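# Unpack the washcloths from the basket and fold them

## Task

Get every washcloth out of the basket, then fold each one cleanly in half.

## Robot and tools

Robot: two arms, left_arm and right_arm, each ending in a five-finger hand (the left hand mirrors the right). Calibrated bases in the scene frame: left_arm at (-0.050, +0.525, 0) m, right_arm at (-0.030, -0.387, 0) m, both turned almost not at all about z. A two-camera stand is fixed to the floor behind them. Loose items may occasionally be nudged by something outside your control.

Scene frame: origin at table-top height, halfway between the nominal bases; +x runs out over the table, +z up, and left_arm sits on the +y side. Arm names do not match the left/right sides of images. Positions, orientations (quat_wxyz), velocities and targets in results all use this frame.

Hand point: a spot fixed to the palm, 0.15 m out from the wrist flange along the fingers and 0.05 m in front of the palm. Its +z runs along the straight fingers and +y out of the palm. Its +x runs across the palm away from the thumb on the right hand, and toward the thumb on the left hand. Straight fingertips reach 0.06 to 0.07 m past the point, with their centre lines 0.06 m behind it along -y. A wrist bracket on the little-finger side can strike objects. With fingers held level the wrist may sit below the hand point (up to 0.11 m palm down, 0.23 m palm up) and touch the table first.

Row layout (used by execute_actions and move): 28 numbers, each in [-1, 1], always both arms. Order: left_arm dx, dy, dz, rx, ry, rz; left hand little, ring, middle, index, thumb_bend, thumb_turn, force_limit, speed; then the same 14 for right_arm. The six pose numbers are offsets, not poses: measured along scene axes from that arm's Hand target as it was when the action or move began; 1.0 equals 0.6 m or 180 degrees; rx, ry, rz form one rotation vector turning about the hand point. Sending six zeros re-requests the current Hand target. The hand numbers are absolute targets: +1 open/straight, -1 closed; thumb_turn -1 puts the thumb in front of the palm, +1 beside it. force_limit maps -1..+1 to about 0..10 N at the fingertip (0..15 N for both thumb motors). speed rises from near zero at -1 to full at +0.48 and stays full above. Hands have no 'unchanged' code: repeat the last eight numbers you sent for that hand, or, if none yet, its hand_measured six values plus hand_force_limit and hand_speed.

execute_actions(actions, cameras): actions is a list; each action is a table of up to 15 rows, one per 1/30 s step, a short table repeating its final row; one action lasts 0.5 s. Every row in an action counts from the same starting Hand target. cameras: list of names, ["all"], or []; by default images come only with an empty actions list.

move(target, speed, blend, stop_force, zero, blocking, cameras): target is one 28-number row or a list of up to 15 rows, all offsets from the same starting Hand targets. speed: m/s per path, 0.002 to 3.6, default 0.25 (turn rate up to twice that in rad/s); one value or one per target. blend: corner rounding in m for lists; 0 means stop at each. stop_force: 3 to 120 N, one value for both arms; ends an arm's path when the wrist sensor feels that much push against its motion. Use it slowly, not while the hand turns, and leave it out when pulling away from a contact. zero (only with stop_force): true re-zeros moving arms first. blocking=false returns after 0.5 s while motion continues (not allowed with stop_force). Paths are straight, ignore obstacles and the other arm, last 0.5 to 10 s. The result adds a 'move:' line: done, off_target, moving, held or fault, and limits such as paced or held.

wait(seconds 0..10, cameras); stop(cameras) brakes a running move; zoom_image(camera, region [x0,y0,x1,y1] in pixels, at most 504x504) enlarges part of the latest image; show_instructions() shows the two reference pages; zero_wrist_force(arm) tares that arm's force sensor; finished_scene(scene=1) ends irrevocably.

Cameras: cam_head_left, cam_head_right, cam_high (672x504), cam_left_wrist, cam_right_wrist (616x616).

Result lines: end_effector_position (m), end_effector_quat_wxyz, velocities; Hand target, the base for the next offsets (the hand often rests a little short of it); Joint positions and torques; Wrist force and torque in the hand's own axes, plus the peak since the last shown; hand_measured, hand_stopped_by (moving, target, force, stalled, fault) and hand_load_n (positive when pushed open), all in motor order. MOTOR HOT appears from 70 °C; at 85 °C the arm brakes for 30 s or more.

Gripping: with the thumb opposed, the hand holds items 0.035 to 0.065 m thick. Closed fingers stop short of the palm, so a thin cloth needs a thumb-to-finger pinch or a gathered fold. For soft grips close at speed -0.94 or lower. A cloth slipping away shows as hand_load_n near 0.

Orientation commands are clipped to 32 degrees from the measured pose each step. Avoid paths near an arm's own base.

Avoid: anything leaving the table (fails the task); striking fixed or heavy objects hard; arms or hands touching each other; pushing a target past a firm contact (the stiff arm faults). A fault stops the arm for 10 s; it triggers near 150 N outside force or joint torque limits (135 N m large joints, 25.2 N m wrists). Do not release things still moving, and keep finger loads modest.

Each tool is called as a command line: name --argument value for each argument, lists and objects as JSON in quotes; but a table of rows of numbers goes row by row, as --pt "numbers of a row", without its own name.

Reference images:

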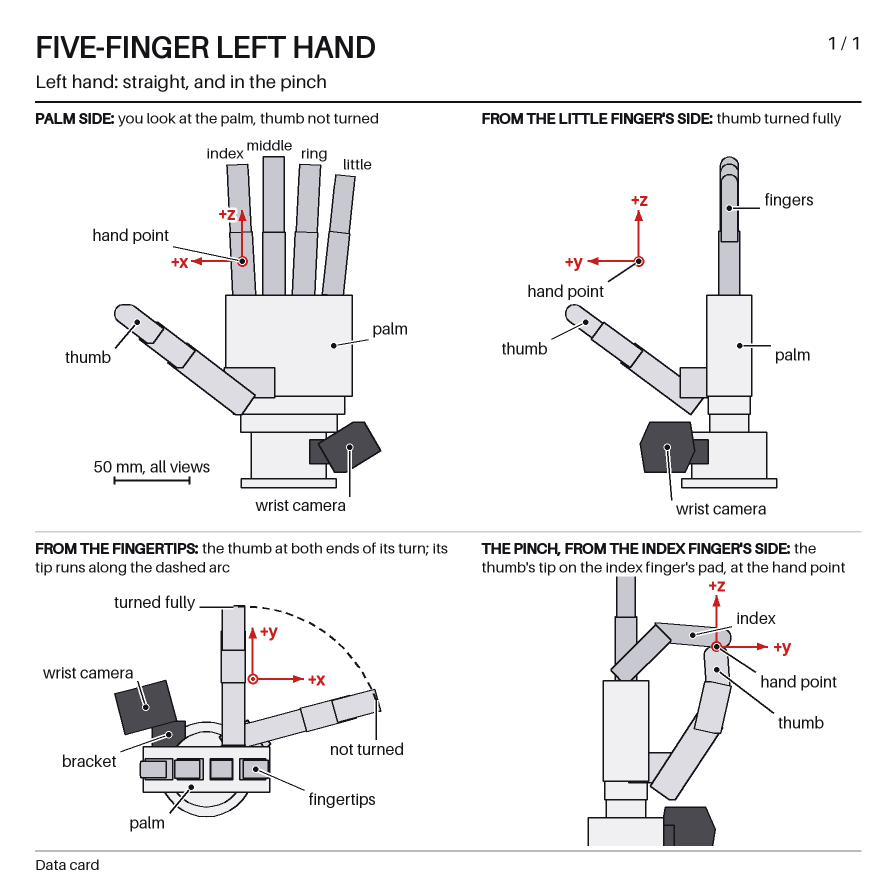

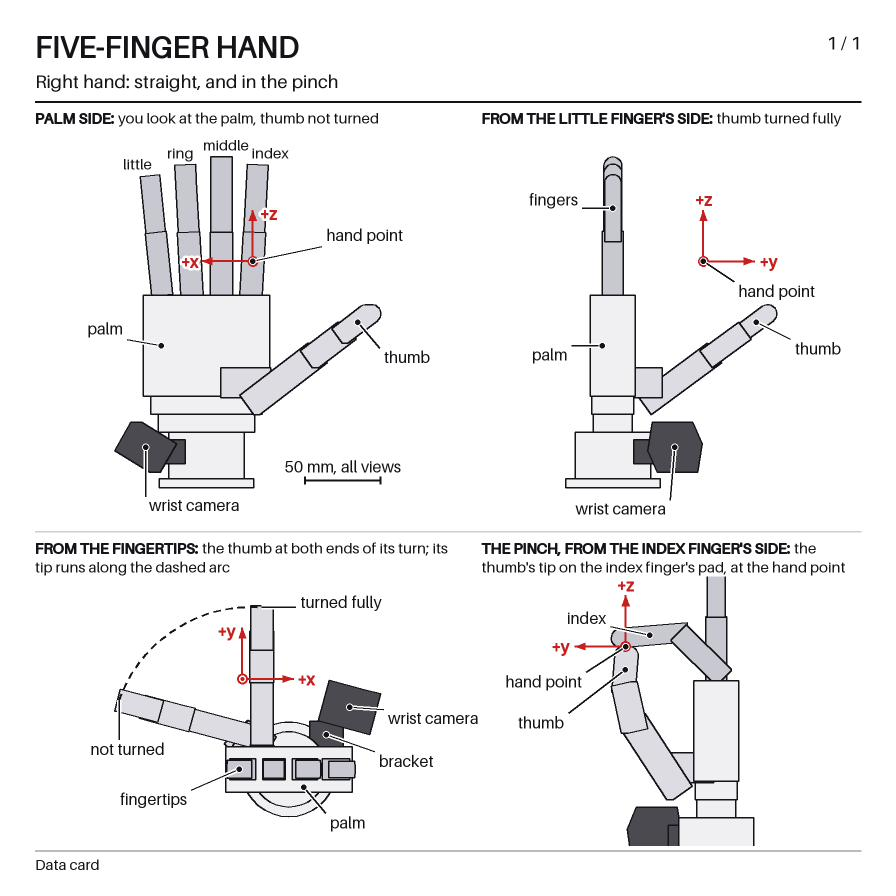

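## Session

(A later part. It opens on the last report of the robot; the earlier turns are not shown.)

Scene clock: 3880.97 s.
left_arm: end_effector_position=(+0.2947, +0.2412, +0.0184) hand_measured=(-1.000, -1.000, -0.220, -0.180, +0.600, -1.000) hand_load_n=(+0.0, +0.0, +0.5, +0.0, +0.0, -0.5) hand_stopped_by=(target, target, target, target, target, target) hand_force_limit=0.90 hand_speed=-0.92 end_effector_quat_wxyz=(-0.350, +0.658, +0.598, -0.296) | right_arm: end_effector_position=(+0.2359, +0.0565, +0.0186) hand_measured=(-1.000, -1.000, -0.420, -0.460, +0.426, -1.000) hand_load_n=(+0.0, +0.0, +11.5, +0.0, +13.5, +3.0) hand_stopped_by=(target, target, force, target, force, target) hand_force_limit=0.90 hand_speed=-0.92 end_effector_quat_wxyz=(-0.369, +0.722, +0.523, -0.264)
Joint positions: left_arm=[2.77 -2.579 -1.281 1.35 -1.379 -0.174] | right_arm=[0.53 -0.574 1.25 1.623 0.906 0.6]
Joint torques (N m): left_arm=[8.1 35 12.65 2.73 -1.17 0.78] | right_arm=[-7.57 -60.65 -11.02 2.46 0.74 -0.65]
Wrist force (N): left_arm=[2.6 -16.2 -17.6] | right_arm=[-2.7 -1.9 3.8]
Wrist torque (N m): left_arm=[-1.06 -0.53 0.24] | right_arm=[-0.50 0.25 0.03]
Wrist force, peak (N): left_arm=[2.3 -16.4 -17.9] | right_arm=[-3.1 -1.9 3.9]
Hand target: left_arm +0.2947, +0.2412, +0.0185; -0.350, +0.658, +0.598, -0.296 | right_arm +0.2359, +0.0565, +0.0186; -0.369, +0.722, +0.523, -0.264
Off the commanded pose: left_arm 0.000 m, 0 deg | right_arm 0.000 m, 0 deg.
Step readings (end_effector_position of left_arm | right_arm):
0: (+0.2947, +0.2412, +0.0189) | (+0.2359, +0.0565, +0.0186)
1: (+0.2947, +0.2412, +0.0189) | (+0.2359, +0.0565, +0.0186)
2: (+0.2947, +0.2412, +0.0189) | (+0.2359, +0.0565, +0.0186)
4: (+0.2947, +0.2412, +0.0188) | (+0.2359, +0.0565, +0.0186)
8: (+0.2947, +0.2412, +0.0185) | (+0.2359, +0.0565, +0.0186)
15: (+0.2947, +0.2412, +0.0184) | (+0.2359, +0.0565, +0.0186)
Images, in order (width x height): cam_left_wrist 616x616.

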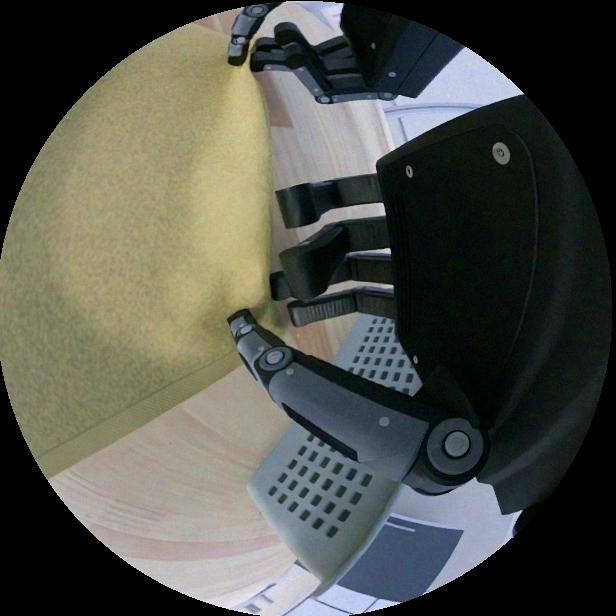

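execute_actions --actions '[[[0,0,-0.0004,0,0,0,-1,-1,-0.27,-0.23,0.57,-1,0.9,-0.92,0,0,0,0,0,0,-1,-1,-0.46,-0.46,0.32,-1,0.9,-0.92]],[[0,0,0,0,0,0,-1,-1,-0.31,-0.27,0.54,-1,0.9,-0.92,0,0,0,0,0,0,-1,-1,-0.46,-0.46,0.32,-1,0.9,-0.92]]]' --cameras '["cam_left_wrist"]'

zoom_image --camera "cam_left_wrist" --region '[140, 190, 360, 410]'

Scene clock: 3886.50 s.
left_arm: end_effector_position=(+0.2947, +0.2412, +0.0182) hand_measured=(-1.000, -1.000, -0.310, -0.270, +0.540, -1.000) hand_load_n=(+0.0, +0.0, +0.0, +0.0, -0.5, +0.0) hand_stopped_by=(target, target, target, target, target, target) hand_force_limit=0.90 hand_speed=-0.92 end_effector_quat_wxyz=(-0.350, +0.658, +0.598, -0.296) | right_arm: end_effector_position=(+0.2359, +0.0565, +0.0186) hand_measured=(-1.000, -1.000, -0.420, -0.460, +0.426, -1.000) hand_load_n=(+0.0, +0.0, +11.5, +0.0, +14.0, +3.0) hand_stopped_by=(target, target, force, target, force, target) hand_force_limit=0.90 hand_speed=-0.92 end_effector_quat_wxyz=(-0.369, +0.722, +0.523, -0.264)
Joint positions: left_arm=[2.77 -2.579 -1.281 1.35 -1.379 -0.174] | right_arm=[0.53 -0.574 1.25 1.623 0.906 0.6]
Joint torques (N m): left_arm=[12.31 36.8 16.83 -2.61 -1.26 1.75] | right_arm=[-9.26 -60.34 -8.22 2.39 0.82 -0.46]
Wrist force (N): left_arm=[1.7 -7.1 -7.6] | right_arm=[-3.1 -1.8 3.9]
Wrist torque (N m): left_arm=[-0.49 -0.33 0.09] | right_arm=[-0.49 0.30 0.02]
Wrist force, peak (N): left_arm=[2.3 -16.3 -18.3] | right_arm=[-3.0 -2.1 4.1]
Hand target: left_arm +0.2947, +0.2412, +0.0182; -0.350, +0.658, +0.598, -0.296 | right_arm +0.2359, +0.0565, +0.0186; -0.369, +0.722, +0.523, -0.264
Off the commanded pose: left_arm 0.000 m, 0 deg | right_arm 0.000 m, 0 deg.
Step readings (end_effector_position of left_arm | right_arm):
0: (+0.2947, +0.2412, +0.0185) | (+0.2359, +0.0565, +0.0186)
1: (+0.2947, +0.2412, +0.0185) | (+0.2359, +0.0565, +0.0186)
2: (+0.2947, +0.2412, +0.0184) | (+0.2359, +0.0565, +0.0186)
4: (+0.2948, +0.2412, +0.0184) | (+0.2359, +0.0565, +0.0186)
8: (+0.2948, +0.2412, +0.0183) | (+0.2359, +0.0565, +0.0186)
15: (+0.2947, +0.2412, +0.0182) | (+0.2359, +0.0565, +0.0186)
16: (+0.2947, +0.2412, +0.0182) | (+0.2359, +0.0565, +0.0186)
17: (+0.2947, +0.2412, +0.0182) | (+0.2359, +0.0565, +0.0186)
19: (+0.2947, +0.2412, +0.0182) | (+0.2359, +0.0565, +0.0186)
23: (+0.2947, +0.2412, +0.0182) | (+0.2359, +0.0565, +0.0186)
30: (+0.2947, +0.2412, +0.0182) | (+0.2359, +0.0565, +0.0186)
Images, in order (width x height): cam_left_wrist 616x616.

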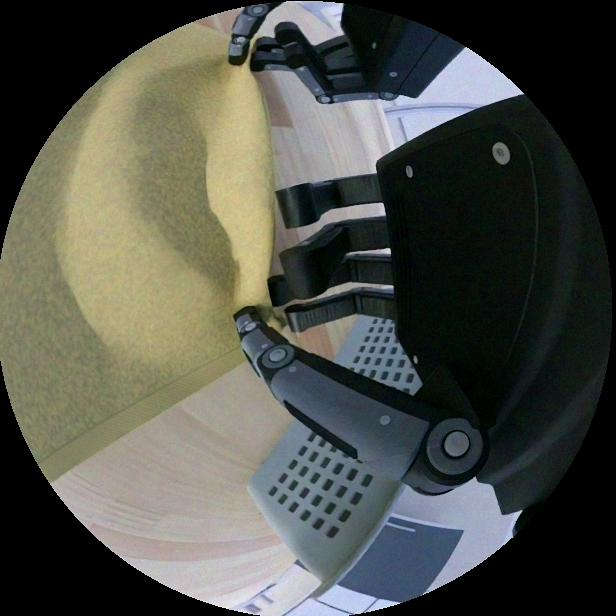

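Scaled by 2.291 from the camera's 616x616 image, which has a finer 880x880 frame.

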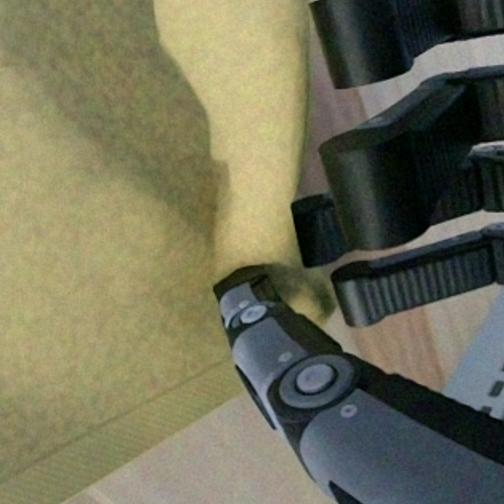

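execute_actions --actions '[[[0,0,0,0,0,0,-1,-1,-0.36,-0.33,0.50,-1,0.9,-0.92,0,0,0,0,0,0,-1,-1,-0.46,-0.46,0.32,-1,0.9,-0.92]],[[0,0,0,0,0,0,-1,-1,-0.40,-0.38,0.45,-1,0.9,-0.92,0,0,0,0,0,0,-1,-1,-0.46,-0.46,0.32,-1,0.9,-0.92]],[[0,0,0,0,0,0,-1,-1,-0.43,-0.42,0.39,-1,0.9,-0.92,0,0,0,0,0,0,-1,-1,-0.46,-0.46,0.32,-1,0.9,-0.92]],[[0,0,0,0,0,0,-1,-1,-0.46,-0.46,0.32,-1,0.9,-0.92,0,0,0,0,0,0,-1,-1,-0.46,-0.46,0.32,-1,0.9,-0.92]]]' --cameras '["cam_left_wrist"]'

zoom_image --camera "cam_left_wrist" --region '[140, 190, 360, 410]'

Scene clock: 3893.57 s.
left_arm: end_effector_position=(+0.2947, +0.2412, +0.0182) hand_measured=(-1.000, -1.000, -0.424, -0.460, +0.428, -1.000) hand_load_n=(+0.0, +0.0, +10.5, +0.0, +14.0, +2.0) hand_stopped_by=(target, target, force, target, force, target) hand_force_limit=0.90 hand_speed=-0.92 end_effector_quat_wxyz=(-0.350, +0.658, +0.598, -0.296) | right_arm: end_effector_position=(+0.2359, +0.0565, +0.0186) hand_measured=(-1.000, -1.000, -0.420, -0.460, +0.426, -1.000) hand_load_n=(+0.0, +0.5, +11.5, +0.0, +13.5, +3.0) hand_stopped_by=(target, target, force, target, force, target) hand_force_limit=0.90 hand_speed=-0.92 end_effector_quat_wxyz=(-0.369, +0.722, +0.523, -0.264)
Joint positions: left_arm=[2.77 -2.579 -1.281 1.35 -1.379 -0.174] | right_arm=[0.53 -0.574 1.25 1.623 0.906 0.6]
Joint torques (N m): left_arm=[11.14 59.53 17.34 -2.74 -1.31 1.95] | right_arm=[-8.21 -59.84 -9.32 2.32 1.06 -0.32]
Wrist force (N): left_arm=[1.3 -1.9 -1.5] | right_arm=[-2.8 -1.8 3.7]
Wrist torque (N m): left_arm=[-0.22 -0.24 0.02] | right_arm=[-0.47 0.30 0.02]
Wrist force, peak (N): left_arm=[1.9 -7.4 -7.9] | right_arm=[-3.1 -2.0 4.0]
Hand target: left_arm +0.2947, +0.2412, +0.0182; -0.350, +0.658, +0.598, -0.296 | right_arm +0.2359, +0.0565, +0.0186; -0.369, +0.722, +0.523, -0.264
Off the commanded pose: left_arm 0.000 m, 0 deg | right_arm 0.000 m, 0 deg.
Step readings (end_effector_position of left_arm | right_arm):
0: (+0.2947, +0.2412, +0.0182) | (+0.2359, +0.0565, +0.0186)
1: (+0.2947, +0.2412, +0.0182) | (+0.2359, +0.0565, +0.0186)
2: (+0.2947, +0.2412, +0.0182) | (+0.2359, +0.0565, +0.0186)
4: (+0.2947, +0.2412, +0.0182) | (+0.2359, +0.0565, +0.0186)
8: (+0.2947, +0.2412, +0.0182) | (+0.2359, +0.0565, +0.0186)
15: (+0.2947, +0.2412, +0.0182) | (+0.2359, +0.0565, +0.0186)
16: (+0.2947, +0.2412, +0.0182) | (+0.2359, +0.0565, +0.0186)
17: (+0.2947, +0.2412, +0.0182) | (+0.2359, +0.0565, +0.0186)
19: (+0.2947, +0.2412, +0.0182) | (+0.2359, +0.0565, +0.0186)
23: (+0.2947, +0.2412, +0.0182) | (+0.2359, +0.0565, +0.0186)
30: (+0.2947, +0.2412, +0.0182) | (+0.2359, +0.0565, +0.0186)
31: (+0.2947, +0.2412, +0.0182) | (+0.2359, +0.0565, +0.0186)
32: (+0.2947, +0.2412, +0.0182) | (+0.2359, +0.0565, +0.0186)
34: (+0.2947, +0.2412, +0.0182) | (+0.2359, +0.0565, +0.0186)
38: (+0.2947, +0.2412, +0.0182) | (+0.2359, +0.0565, +0.0186)
45: (+0.2947, +0.2412, +0.0182) | (+0.2359, +0.0565, +0.0186)
46: (+0.2947, +0.2412, +0.0182) | (+0.2359, +0.0565, +0.0186)
47: (+0.2947, +0.2412, +0.0182) | (+0.2359, +0.0565, +0.0186)
49: (+0.2947, +0.2412, +0.0182) | (+0.2359, +0.0565, +0.0186)
53: (+0.2947, +0.2412, +0.0182) | (+0.2359, +0.0565, +0.0186)
60: (+0.2947, +0.2412, +0.0182) | (+0.2359, +0.0565, +0.0186)
Images, in order (width x height): cam_left_wrist 616x616.

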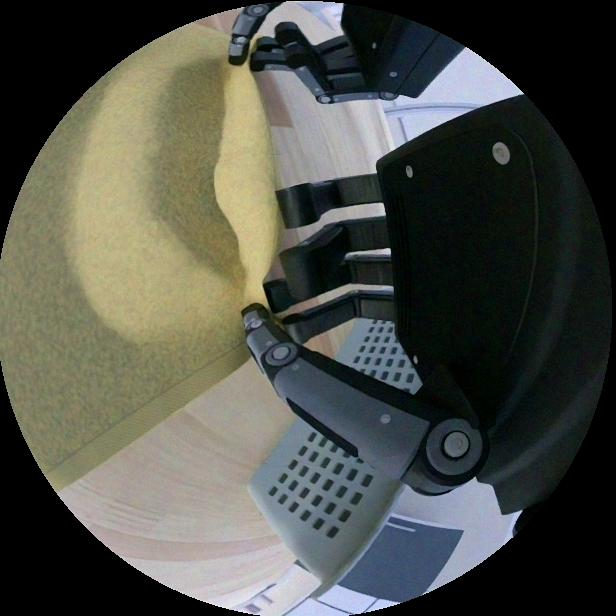

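Scaled by 2.291 from the camera's 616x616 image, which has a finer 880x880 frame.

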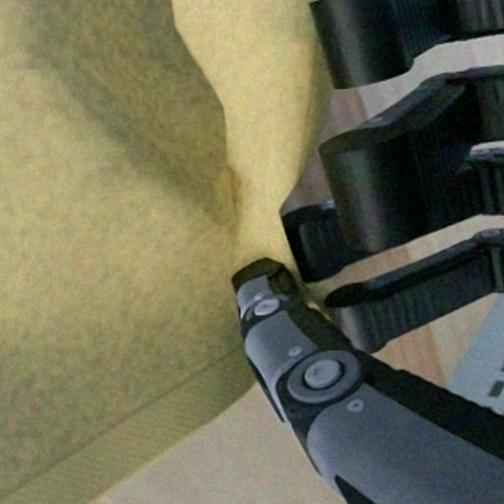

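move --pt "0.02 -0.005 0.06 0 0 0 -1 -1 -0.46 -0.46 0.32 -1 0.9 -0.92 0.02 -0.005 0.06 0 0 0 -1 -1 -0.46 -0.46 0.32 -1 0.9 -0.92" --pt "0.133 -0.03 0.43 0 0 0 -1 -1 -0.46 -0.46 0.32 -1 0.9 -0.92 0.133 -0.055 0.43 0 0 0 -1 -1 -0.46 -0.46 0.32 -1 0.9 -0.92" --speed 0.08 --blend 0.02 --cameras '["all"]'

Scene clock: 3908.37 s.
left_arm: end_effector_position=(+0.3746, +0.2233, +0.2760) hand_measured=(-1.000, -1.000, -0.424, -0.460, +0.428, -1.000) hand_load_n=(+0.0, +0.0, +9.5, +0.0, +13.5, +0.5) hand_stopped_by=(target, target, force, target, force, target) hand_force_limit=0.90 hand_speed=-0.92 end_effector_quat_wxyz=(-0.350, +0.658, +0.598, -0.296) | right_arm: end_effector_position=(+0.3158, +0.0234, +0.2766) hand_measured=(-1.000, -1.000, -0.420, -0.460, +0.426, -1.000) hand_load_n=(+0.0, +0.0, +11.5, +0.0, +13.5, +1.5) hand_stopped_by=(target, target, force, target, force, target) hand_force_limit=0.90 hand_speed=-0.92 end_effector_quat_wxyz=(-0.369, +0.722, +0.523, -0.264)
Joint positions: left_arm=[2.788 -2.506 -0.702 0.696 -1.394 -0.164] | right_arm=[0.42 -0.752 0.882 2.226 0.981 0.502]
Joint torques (N m): left_arm=[-1.59 66.92 26.66 -4.08 -1.57 -0.51] | right_arm=[12.44 -40.24 -16.15 2.12 -1.45 2.09]
Wrist force (N): left_arm=[-1.1 -1.5 0.3] | right_arm=[-0.5 -1.4 3.2]
Wrist torque (N m): left_arm=[-0.28 -0.17 -0.01] | right_arm=[-0.43 0.38 -0.05]
Wrist force, peak (N): left_arm=[1.3 -2.4 -1.9] | right_arm=[-3.0 -2.3 4.0]
Hand target: left_arm +0.3745, +0.2232, +0.2762; -0.350, +0.658, +0.598, -0.296 | right_arm +0.3157, +0.0235, +0.2766; -0.369, +0.722, +0.523, -0.264
Off the commanded pose: left_arm 0.000 m, 0 deg | right_arm 0.000 m, 0 deg.
move: done; blend cut to 0.019 m at target 1

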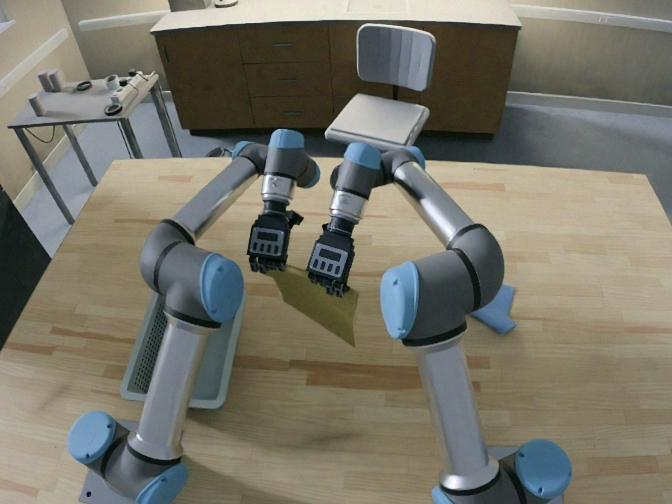

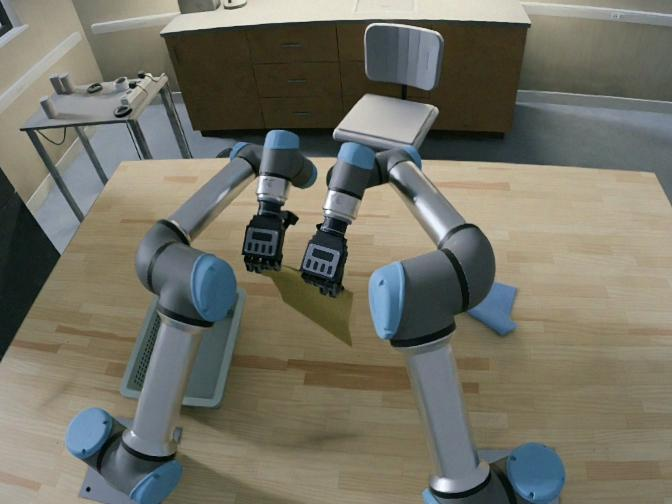

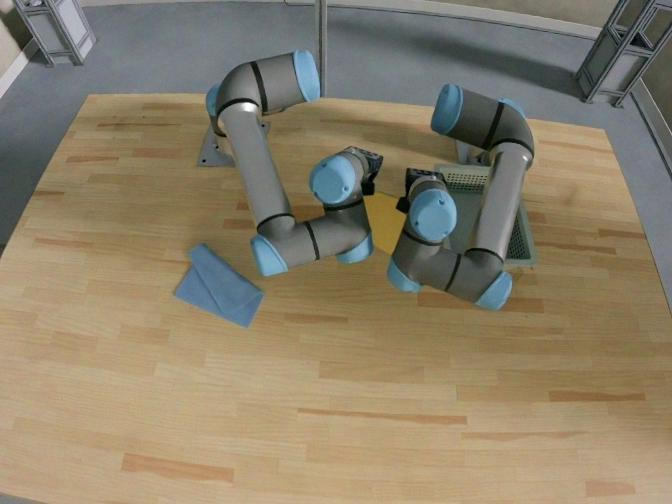

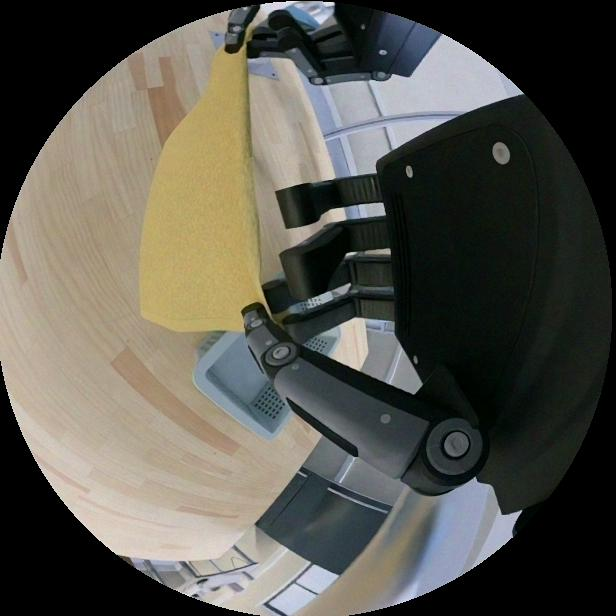

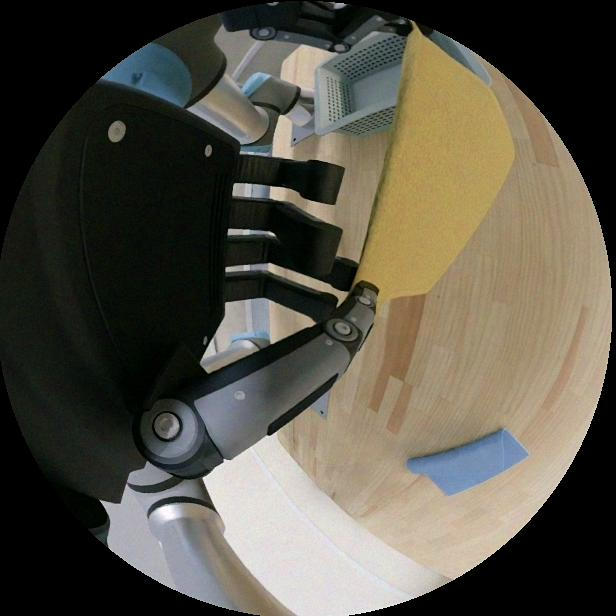

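zoom_image --camera "cam_head_left" --region '[220, 220, 400, 370]'

zoom_image --camera "cam_head_right" --region '[220, 220, 400, 370]'

Scaled by 2.800 from the camera's 672x504 image, which has a finer 960x720 frame.

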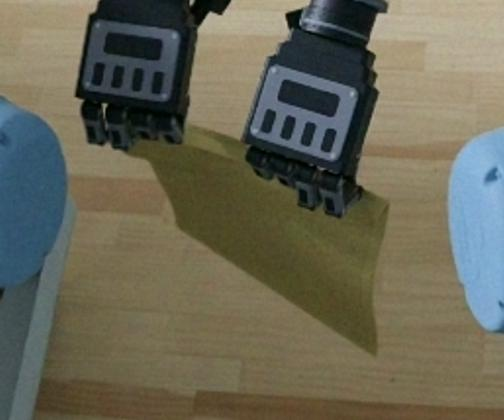

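Scaled by 2.800 from the camera's 672x504 image, which has a finer 960x720 frame.

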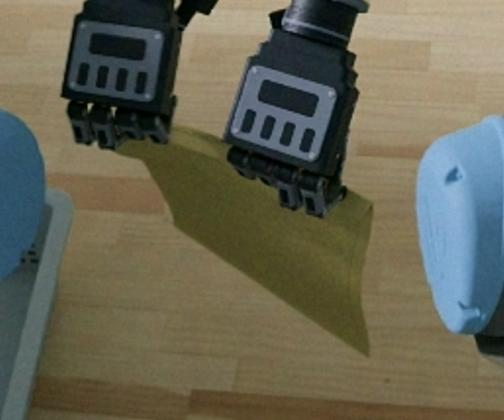

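zoom_image --camera "cam_head_left" --region '[250, 255, 370, 355]'

zoom_image --camera "cam_high" --region '[330, 150, 450, 280]'

Scaled by 4.200 from the camera's 672x504 image, which has a finer 960x720 frame.

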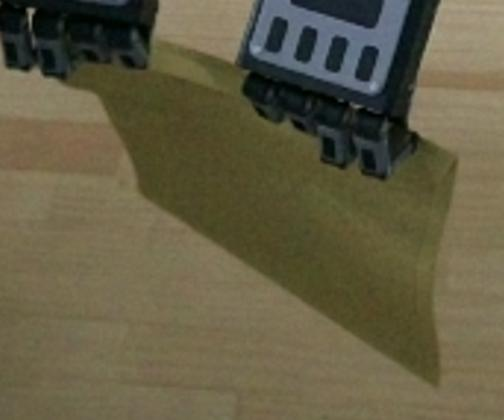

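Scaled by 3.877 from the camera's 672x504 image, which has a finer 960x720 frame.

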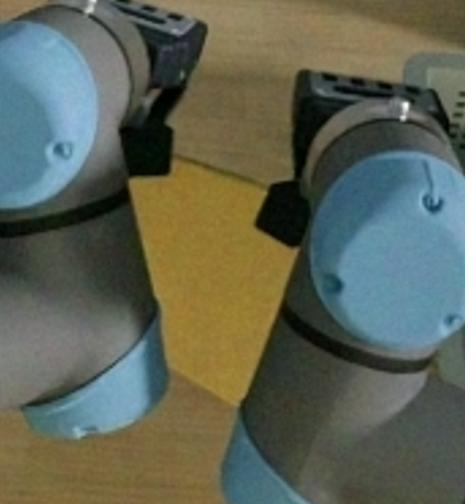

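move --target '[-0.129,0.007,0.02,0.019,0.1544,0,-1,-1,-0.46,-0.46,0.32,-1,0.9,-0.92,-0.129,0.007,0.02,0.0506,0.1471,0,-1,-1,-0.46,-0.46,0.32,-1,0.9,-0.92]' --speed 0.1 --cameras '["all"]'

zoom_image --camera "cam_head_left" --region '[220, 260, 400, 410]'

Scene clock: 3949.73 s.
left_arm: end_effector_position=(+0.2971, +0.2274, +0.2883) hand_measured=(-1.000, -1.000, -0.424, -0.460, +0.428, -1.000) hand_load_n=(+0.0, +0.5, +10.0, +0.0, +14.0, +1.0) hand_stopped_by=(target, target, force, target, force, target) hand_force_limit=0.90 hand_speed=-0.92 end_effector_quat_wxyz=(-0.502, +0.557, +0.505, -0.427) | right_arm: end_effector_position=(+0.2383, +0.0277, +0.2887) hand_measured=(-1.000, -1.000, -0.420, -0.460, +0.426, -1.000) hand_load_n=(+0.0, +0.0, +11.5, +0.5, +13.5, +1.5) hand_stopped_by=(target, target, force, target, force, target) hand_force_limit=0.90 hand_speed=-0.92 end_effector_quat_wxyz=(-0.535, +0.611, +0.443, -0.380)
Joint positions: left_arm=[2.778 -2.439 -1.112 0.544 -1.343 -0.062] | right_arm=[0.398 -0.833 1.343 2.444 0.843 0.116]
Joint torques (N m): left_arm=[-0.09 37.09 15.16 -0.48 -1.94 -2.46] | right_arm=[10.32 -38.51 -20.62 -0.8 2.26 1.01]
Wrist force (N): left_arm=[-0.9 -1.8 -0.5] | right_arm=[-0.9 -2.7 3.6]
Wrist torque (N m): left_arm=[-0.30 -0.18 -0.04] | right_arm=[-0.60 0.47 -0.21]
Wrist force, peak (N): left_arm=[-1.2 -2.0 0.2] | right_arm=[-0.5 -3.0 3.7]
Hand target: left_arm +0.2971, +0.2274, +0.2882; -0.503, +0.557, +0.505, -0.427 | right_arm +0.2383, +0.0277, +0.2886; -0.535, +0.611, +0.443, -0.380
Off the commanded pose: left_arm 0.000 m, 0 deg | right_arm 0.000 m, 0 deg.
move: done

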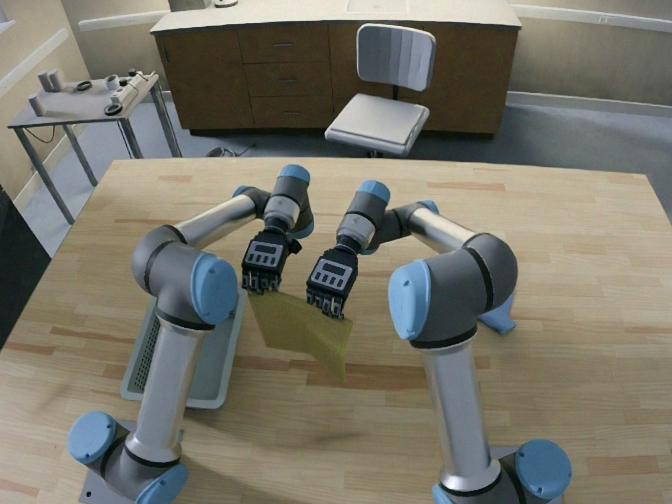

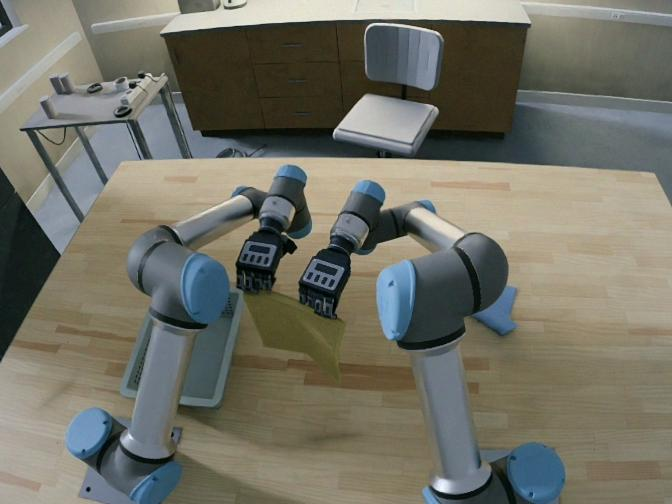

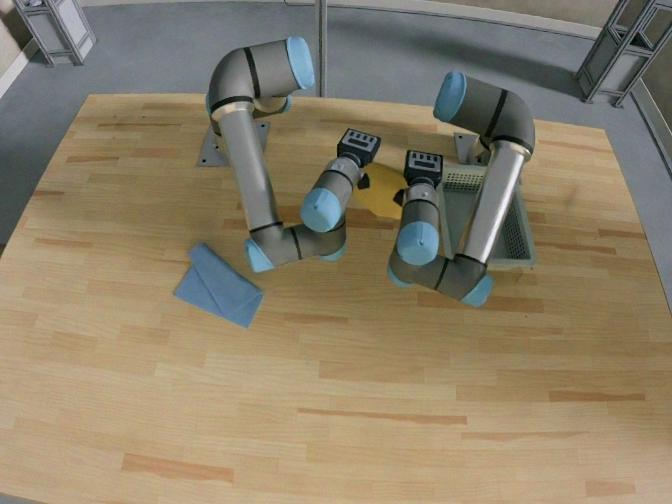

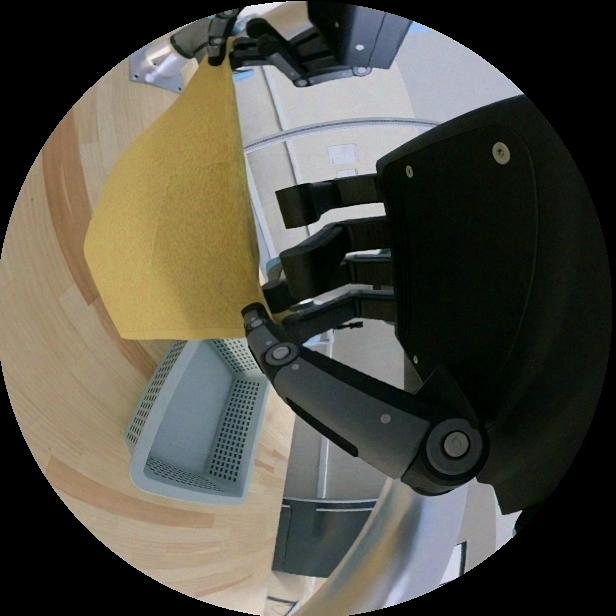

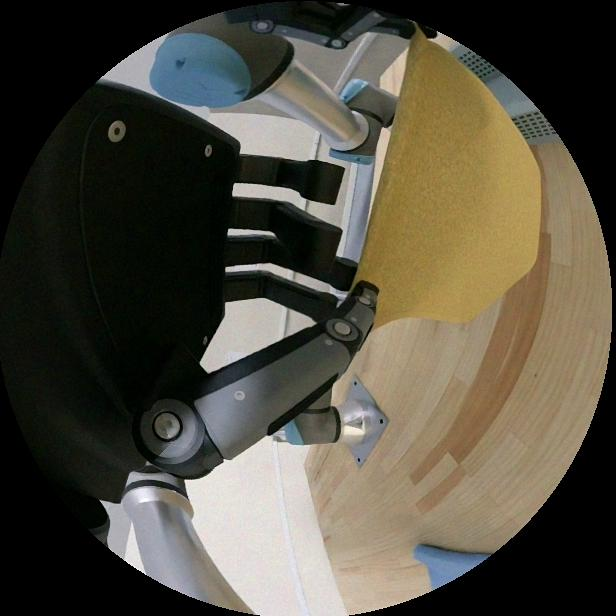

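Scaled by 2.800 from the camera's 672x504 image, which has a finer 960x720 frame.

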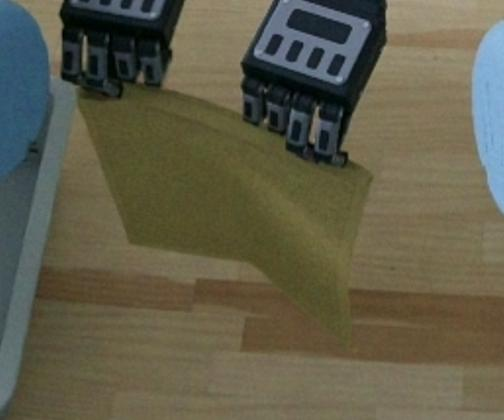

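move --target '[0.0,0.0,-0.083,0,0,0,-1,-1,-0.46,-0.46,0.32,-1,0.9,-0.92,0,0,-0.083,0,0,0,-1,-1,-0.46,-0.46,0.32,-1,0.9,-0.92]' --speed 0.08 --cameras '["cam_head_left","cam_head_right"]'

zoom_image --camera "cam_head_left" --region '[220, 260, 400, 410]'

zoom_image --camera "cam_head_right" --region '[220, 260, 400, 410]'

Scene clock: 3969.13 s.
left_arm: end_effector_position=(+0.2971, +0.2274, +0.2384) hand_measured=(-1.000, -1.000, -0.424, -0.460, +0.428, -1.000) hand_load_n=(+0.0, +0.0, +9.5, +0.0, +13.5, +1.0) hand_stopped_by=(target, target, force, target, force, target) hand_force_limit=0.90 hand_speed=-0.92 end_effector_quat_wxyz=(-0.503, +0.557, +0.505, -0.427) | right_arm: end_effector_position=(+0.2383, +0.0277, +0.2388) hand_measured=(-1.000, -1.000, -0.420, -0.460, +0.426, -1.000) hand_load_n=(+0.0, +0.0, +11.5, +0.0, +13.5, +1.5) hand_stopped_by=(target, target, force, target, force, target) hand_force_limit=0.90 hand_speed=-0.92 end_effector_quat_wxyz=(-0.535, +0.611, +0.443, -0.381)
Joint positions: left_arm=[2.778 -2.496 -1.143 0.631 -1.343 -0.062] | right_arm=[0.398 -0.769 1.373 2.351 0.843 0.116]
Joint torques (N m): left_arm=[11.21 65.04 24.63 -3.5 -2.16 -1.6] | right_arm=[11.14 -63.61 -26.2 4.19 2.06 -0.46]
Wrist force (N): left_arm=[-0.8 -1.6 -0.5] | right_arm=[-0.5 -2.7 3.1]
Wrist torque (N m): left_arm=[-0.29 -0.20 -0.04] | right_arm=[-0.59 0.43 -0.22]
Wrist force, peak (N): left_arm=[-0.8 -2.5 -0.8] | right_arm=[-0.8 -3.5 3.3]
Hand target: left_arm +0.2971, +0.2274, +0.2384; -0.503, +0.557, +0.505, -0.427 | right_arm +0.2383, +0.0277, +0.2388; -0.535, +0.611, +0.443, -0.380
Off the commanded pose: left_arm 0.000 m, 0 deg | right_arm 0.000 m, 0 deg.
move: done
Images, in order (width x height): cam_head_left 672x504, cam_head_right 672x504.

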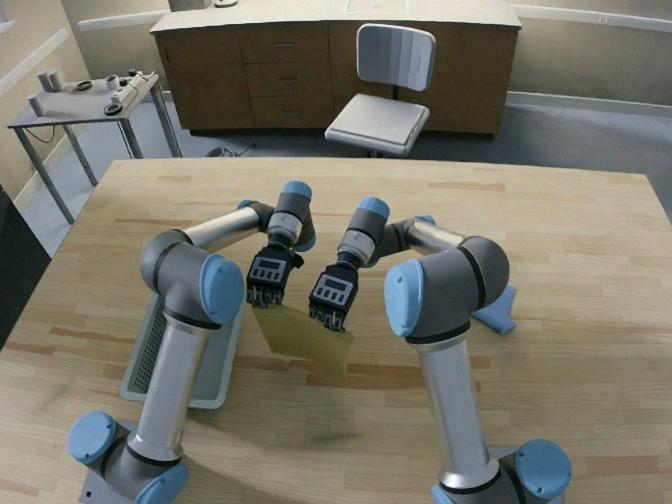

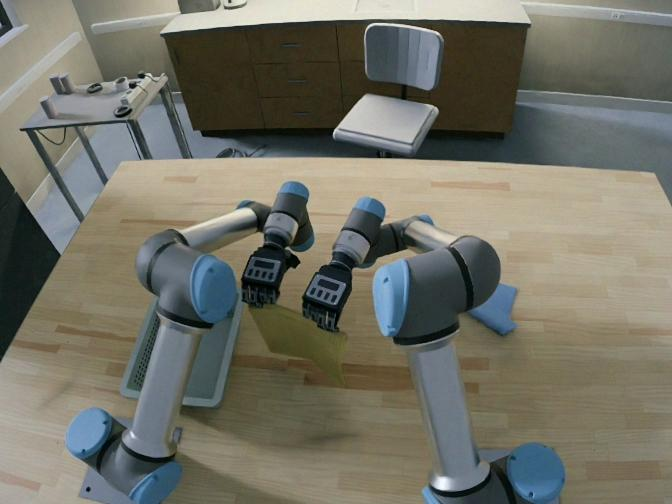

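Scaled by 2.800 from the camera's 672x504 image, which has a finer 960x720 frame.

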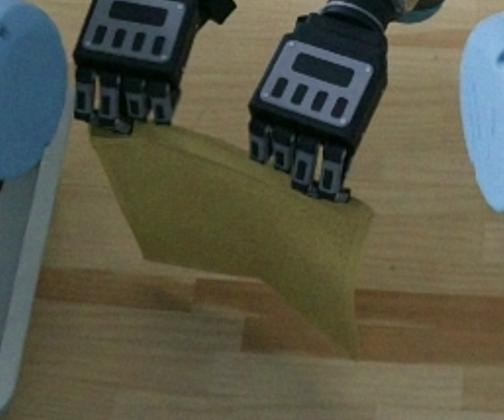

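Scaled by 2.800 from the camera's 672x504 image, which has a finer 960x720 frame.

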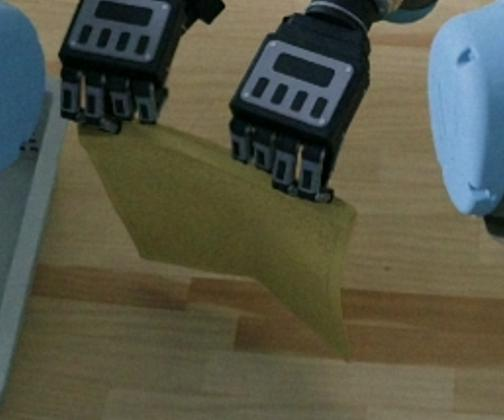

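move --target '[0.0,0.0,0.05,0.0081,0.0662,0,-1,-1,-0.46,-0.46,0.32,-1,0.9,-0.92,0,0,0.05,-0.0054,-0.0158,0,-1,-1,-0.46,-0.46,0.32,-1,0.9,-0.92]' --speed 0.1 --cameras '["cam_head_left","cam_head_right"]'

zoom_image --camera "cam_head_left" --region '[220, 260, 400, 410]'

zoom_image --camera "cam_head_right" --region '[220, 260, 400, 410]'

Scene clock: 3986.83 s.
left_arm: end_effector_position=(+0.2971, +0.2275, +0.2683) hand_measured=(-1.000, -1.000, -0.424, -0.460, +0.428, -1.000) hand_load_n=(+0.0, +0.0, +9.5, +0.0, +14.0, +1.0) hand_stopped_by=(target, target, force, target, force, target) hand_force_limit=0.90 hand_speed=-0.92 end_effector_quat_wxyz=(+0.559, -0.503, -0.455, +0.476) | right_arm: end_effector_position=(+0.2383, +0.0277, +0.2690) hand_measured=(-1.000, -1.000, -0.420, -0.460, +0.426, -1.000) hand_load_n=(+0.0, +0.0, +11.0, +0.0, +14.0, +2.0) hand_stopped_by=(target, target, force, target, force, target) hand_force_limit=0.90 hand_speed=-0.92 end_effector_quat_wxyz=(-0.518, +0.624, +0.453, -0.369)
Joint positions: left_arm=[2.783 -2.506 -1.19 0.473 -1.347 -0.012] | right_arm=[0.404 -0.818 1.332 2.369 0.845 0.164]
Joint torques (N m): left_arm=[11.5 49.73 24.44 0.4 -1.39 -2.53] | right_arm=[7.41 -34.18 -6.9 0.85 1.84 -2.33]
Wrist force (N): left_arm=[-0.5 -1.5 -0.9] | right_arm=[-0.6 -2.5 3.7]
Wrist torque (N m): left_arm=[-0.28 -0.21 -0.08] | right_arm=[-0.57 0.39 -0.17]
Wrist force, peak (N): left_arm=[-0.7 -1.9 -0.5] | right_arm=[-0.7 -2.8 3.7]
Hand target: left_arm +0.2971, +0.2274, +0.2684; +0.559, -0.503, -0.455, +0.476 | right_arm +0.2383, +0.0277, +0.2688; -0.518, +0.624, +0.453, -0.369
Off the commanded pose: left_arm 0.000 m, 0 deg | right_arm 0.000 m, 0 deg.
move: done
Images, in order (width x height): cam_head_left 672x504, cam_head_right 672x504.

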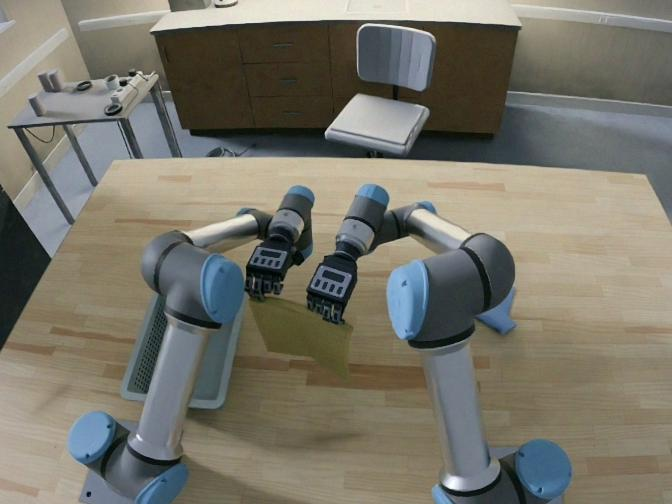

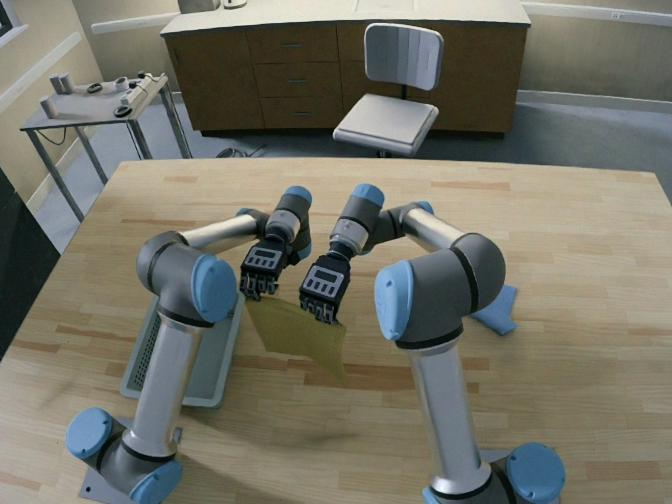

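Scaled by 2.800 from the camera's 672x504 image, which has a finer 960x720 frame.

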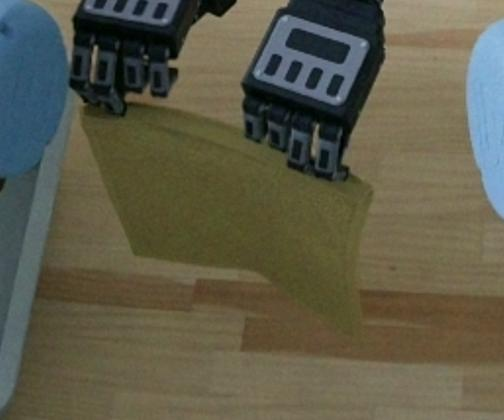

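Scaled by 2.800 from the camera's 672x504 image, which has a finer 960x720 frame.

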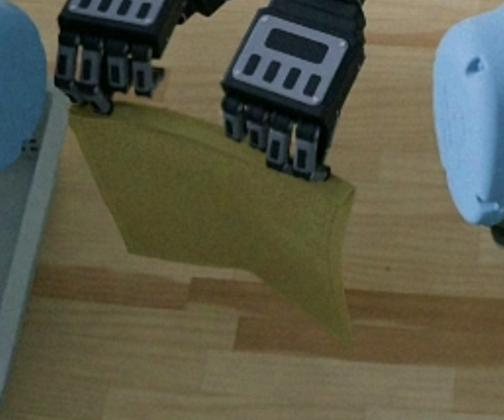

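move --target '[0.0,0.0,0,0,0,0,-1,-1,-0.46,-0.46,0.32,-1,0.9,-0.92,0,0,0,0,0,0.055,-1,-1,-0.46,-0.46,0.32,-1,0.9,-0.92]' --speed 0.1 --cameras '["cam_head_left","cam_head_right"]'

zoom_image --camera "cam_head_left" --region '[220, 260, 400, 410]'

Scene clock: 3998.73 s.
left_arm: end_effector_position=(+0.2971, +0.2274, +0.2684) hand_measured=(-1.000, -1.000, -0.424, -0.460, +0.428, -1.000) hand_load_n=(+0.0, +0.0, +9.5, +0.0, +14.0, +1.0) hand_stopped_by=(target, target, force, target, force, target) hand_force_limit=0.90 hand_speed=-0.92 end_effector_quat_wxyz=(+0.559, -0.503, -0.455, +0.476) | right_arm: end_effector_position=(+0.2383, +0.0278, +0.2688) hand_measured=(-1.000, -1.000, -0.420, -0.460, +0.426, -1.000) hand_load_n=(+0.0, +0.0, +11.0, +0.0, +13.5, +2.0) hand_stopped_by=(target, target, force, target, force, target) hand_force_limit=0.90 hand_speed=-0.92 end_effector_quat_wxyz=(-0.485, +0.583, +0.506, -0.412)
Joint positions: left_arm=[2.783 -2.506 -1.19 0.473 -1.346 -0.012] | right_arm=[0.46 -0.759 1.225 2.441 0.958 0.127]
Joint torques (N m): left_arm=[-11.63 65.63 22.92 -2.9 0.25 -2.48] | right_arm=[-11.64 -65.98 -8.08 -0.95 -1.31 2.19]
Wrist force (N): left_arm=[-0.3 -0.9 -0.7] | right_arm=[-1.3 -1.8 3.2]
Wrist torque (N m): left_arm=[-0.26 -0.21 -0.08] | right_arm=[-0.56 0.46 -0.03]
Wrist force, peak (N): left_arm=[-0.6 -1.7 -1.0] | right_arm=[-0.7 -2.8 3.9]
Hand target: left_arm +0.2971, +0.2274, +0.2684; +0.559, -0.503, -0.455, +0.476 | right_arm +0.2383, +0.0277, +0.2688; -0.485, +0.583, +0.506, -0.412
Off the commanded pose: left_arm 0.000 m, 0 deg | right_arm 0.000 m, 0 deg.
move: done
Images, in order (width x height): cam_head_left 672x504, cam_head_right 672x504.

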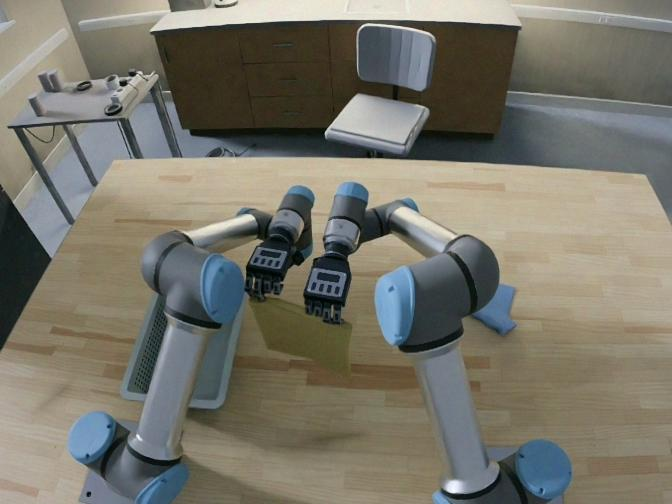

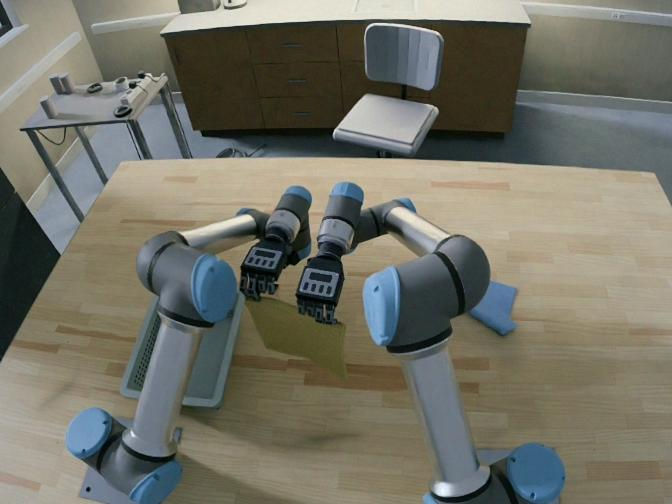

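Scaled by 2.800 from the camera's 672x504 image, which has a finer 960x720 frame.

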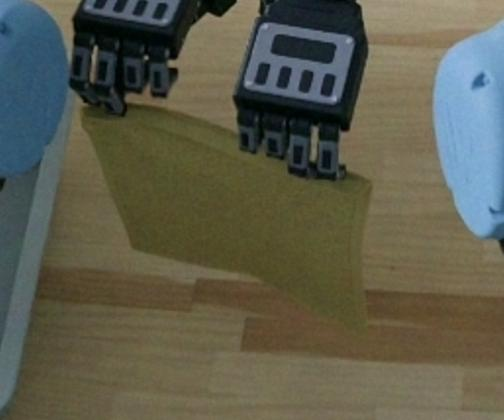

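move --target '[-0.04,0.0,-0.03,0,0,0,-1,-1,-0.46,-0.46,0.32,-1,0.9,-0.92,-0.04,0,-0.03,0,0,0,-1,-1,-0.46,-0.46,0.32,-1,0.9,-0.92]' --speed 0.08 --cameras '["cam_head_left"]'

zoom_image --camera "cam_head_left" --region '[220, 270, 400, 420]'

Scene clock: 4015.03 s.
left_arm: end_effector_position=(+0.2731, +0.2274, +0.2506) hand_measured=(-1.000, -1.000, -0.424, -0.460, +0.428, -1.000) hand_load_n=(+0.0, +0.0, +9.5, +0.0, +14.0, +0.5) hand_stopped_by=(target, target, force, target, force, target) hand_force_limit=0.90 hand_speed=-0.92 end_effector_quat_wxyz=(+0.559, -0.503, -0.455, +0.476) | right_arm: end_effector_position=(+0.2143, +0.0277, +0.2510) hand_measured=(-1.000, -1.000, -0.420, -0.460, +0.426, -1.000) hand_load_n=(+0.5, +0.0, +11.0, +0.0, +14.0, +2.0) hand_stopped_by=(target, target, force, target, force, target) hand_force_limit=0.90 hand_speed=-0.92 end_effector_quat_wxyz=(-0.484, +0.583, +0.506, -0.412)
Joint positions: left_arm=[2.77 -2.488 -1.282 0.547 -1.334 -0.011] | right_arm=[0.477 -0.778 1.313 2.369 0.941 0.133]
Joint torques (N m): left_arm=[13.75 37.82 12.49 -1.69 -2.52 1.57] | right_arm=[-11.49 -37.32 -19.96 3.62 2.42 -0.7]
Wrist force (N): left_arm=[-0.2 -1.5 -0.8] | right_arm=[-0.9 -2.3 3.3]
Wrist torque (N m): left_arm=[-0.27 -0.23 -0.09] | right_arm=[-0.60 0.39 -0.19]
Wrist force, peak (N): left_arm=[-0.3 -1.8 -1.2] | right_arm=[-1.2 -2.2 3.9]
Hand target: left_arm +0.2731, +0.2274, +0.2504; +0.559, -0.503, -0.455, +0.476 | right_arm +0.2143, +0.0277, +0.2508; -0.485, +0.583, +0.506, -0.412
Off the commanded pose: left_arm 0.000 m, 0 deg | right_arm 0.000 m, 0 deg.
move: done
Images, in order (width x height): cam_head_left 672x504.

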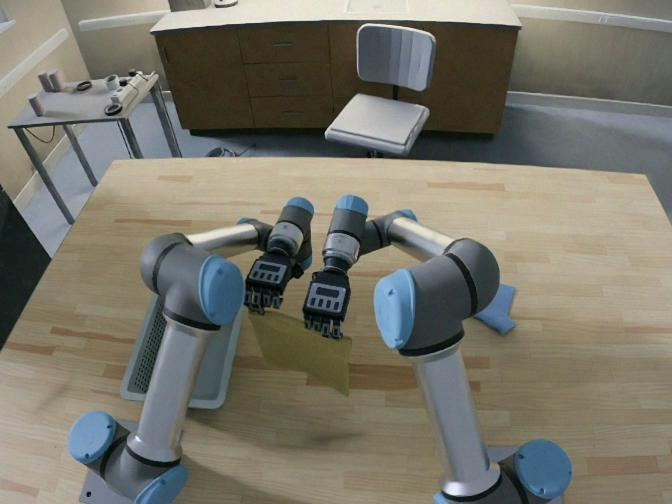

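Scaled by 2.800 from the camera's 672x504 image, which has a finer 960x720 frame.

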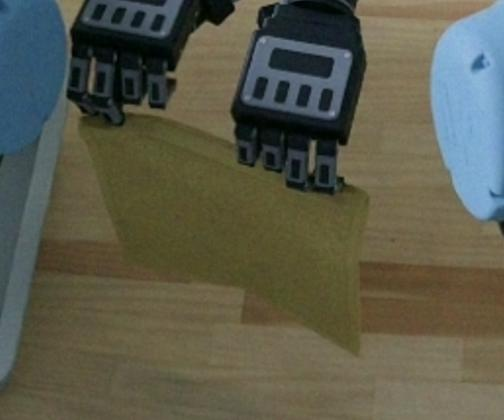

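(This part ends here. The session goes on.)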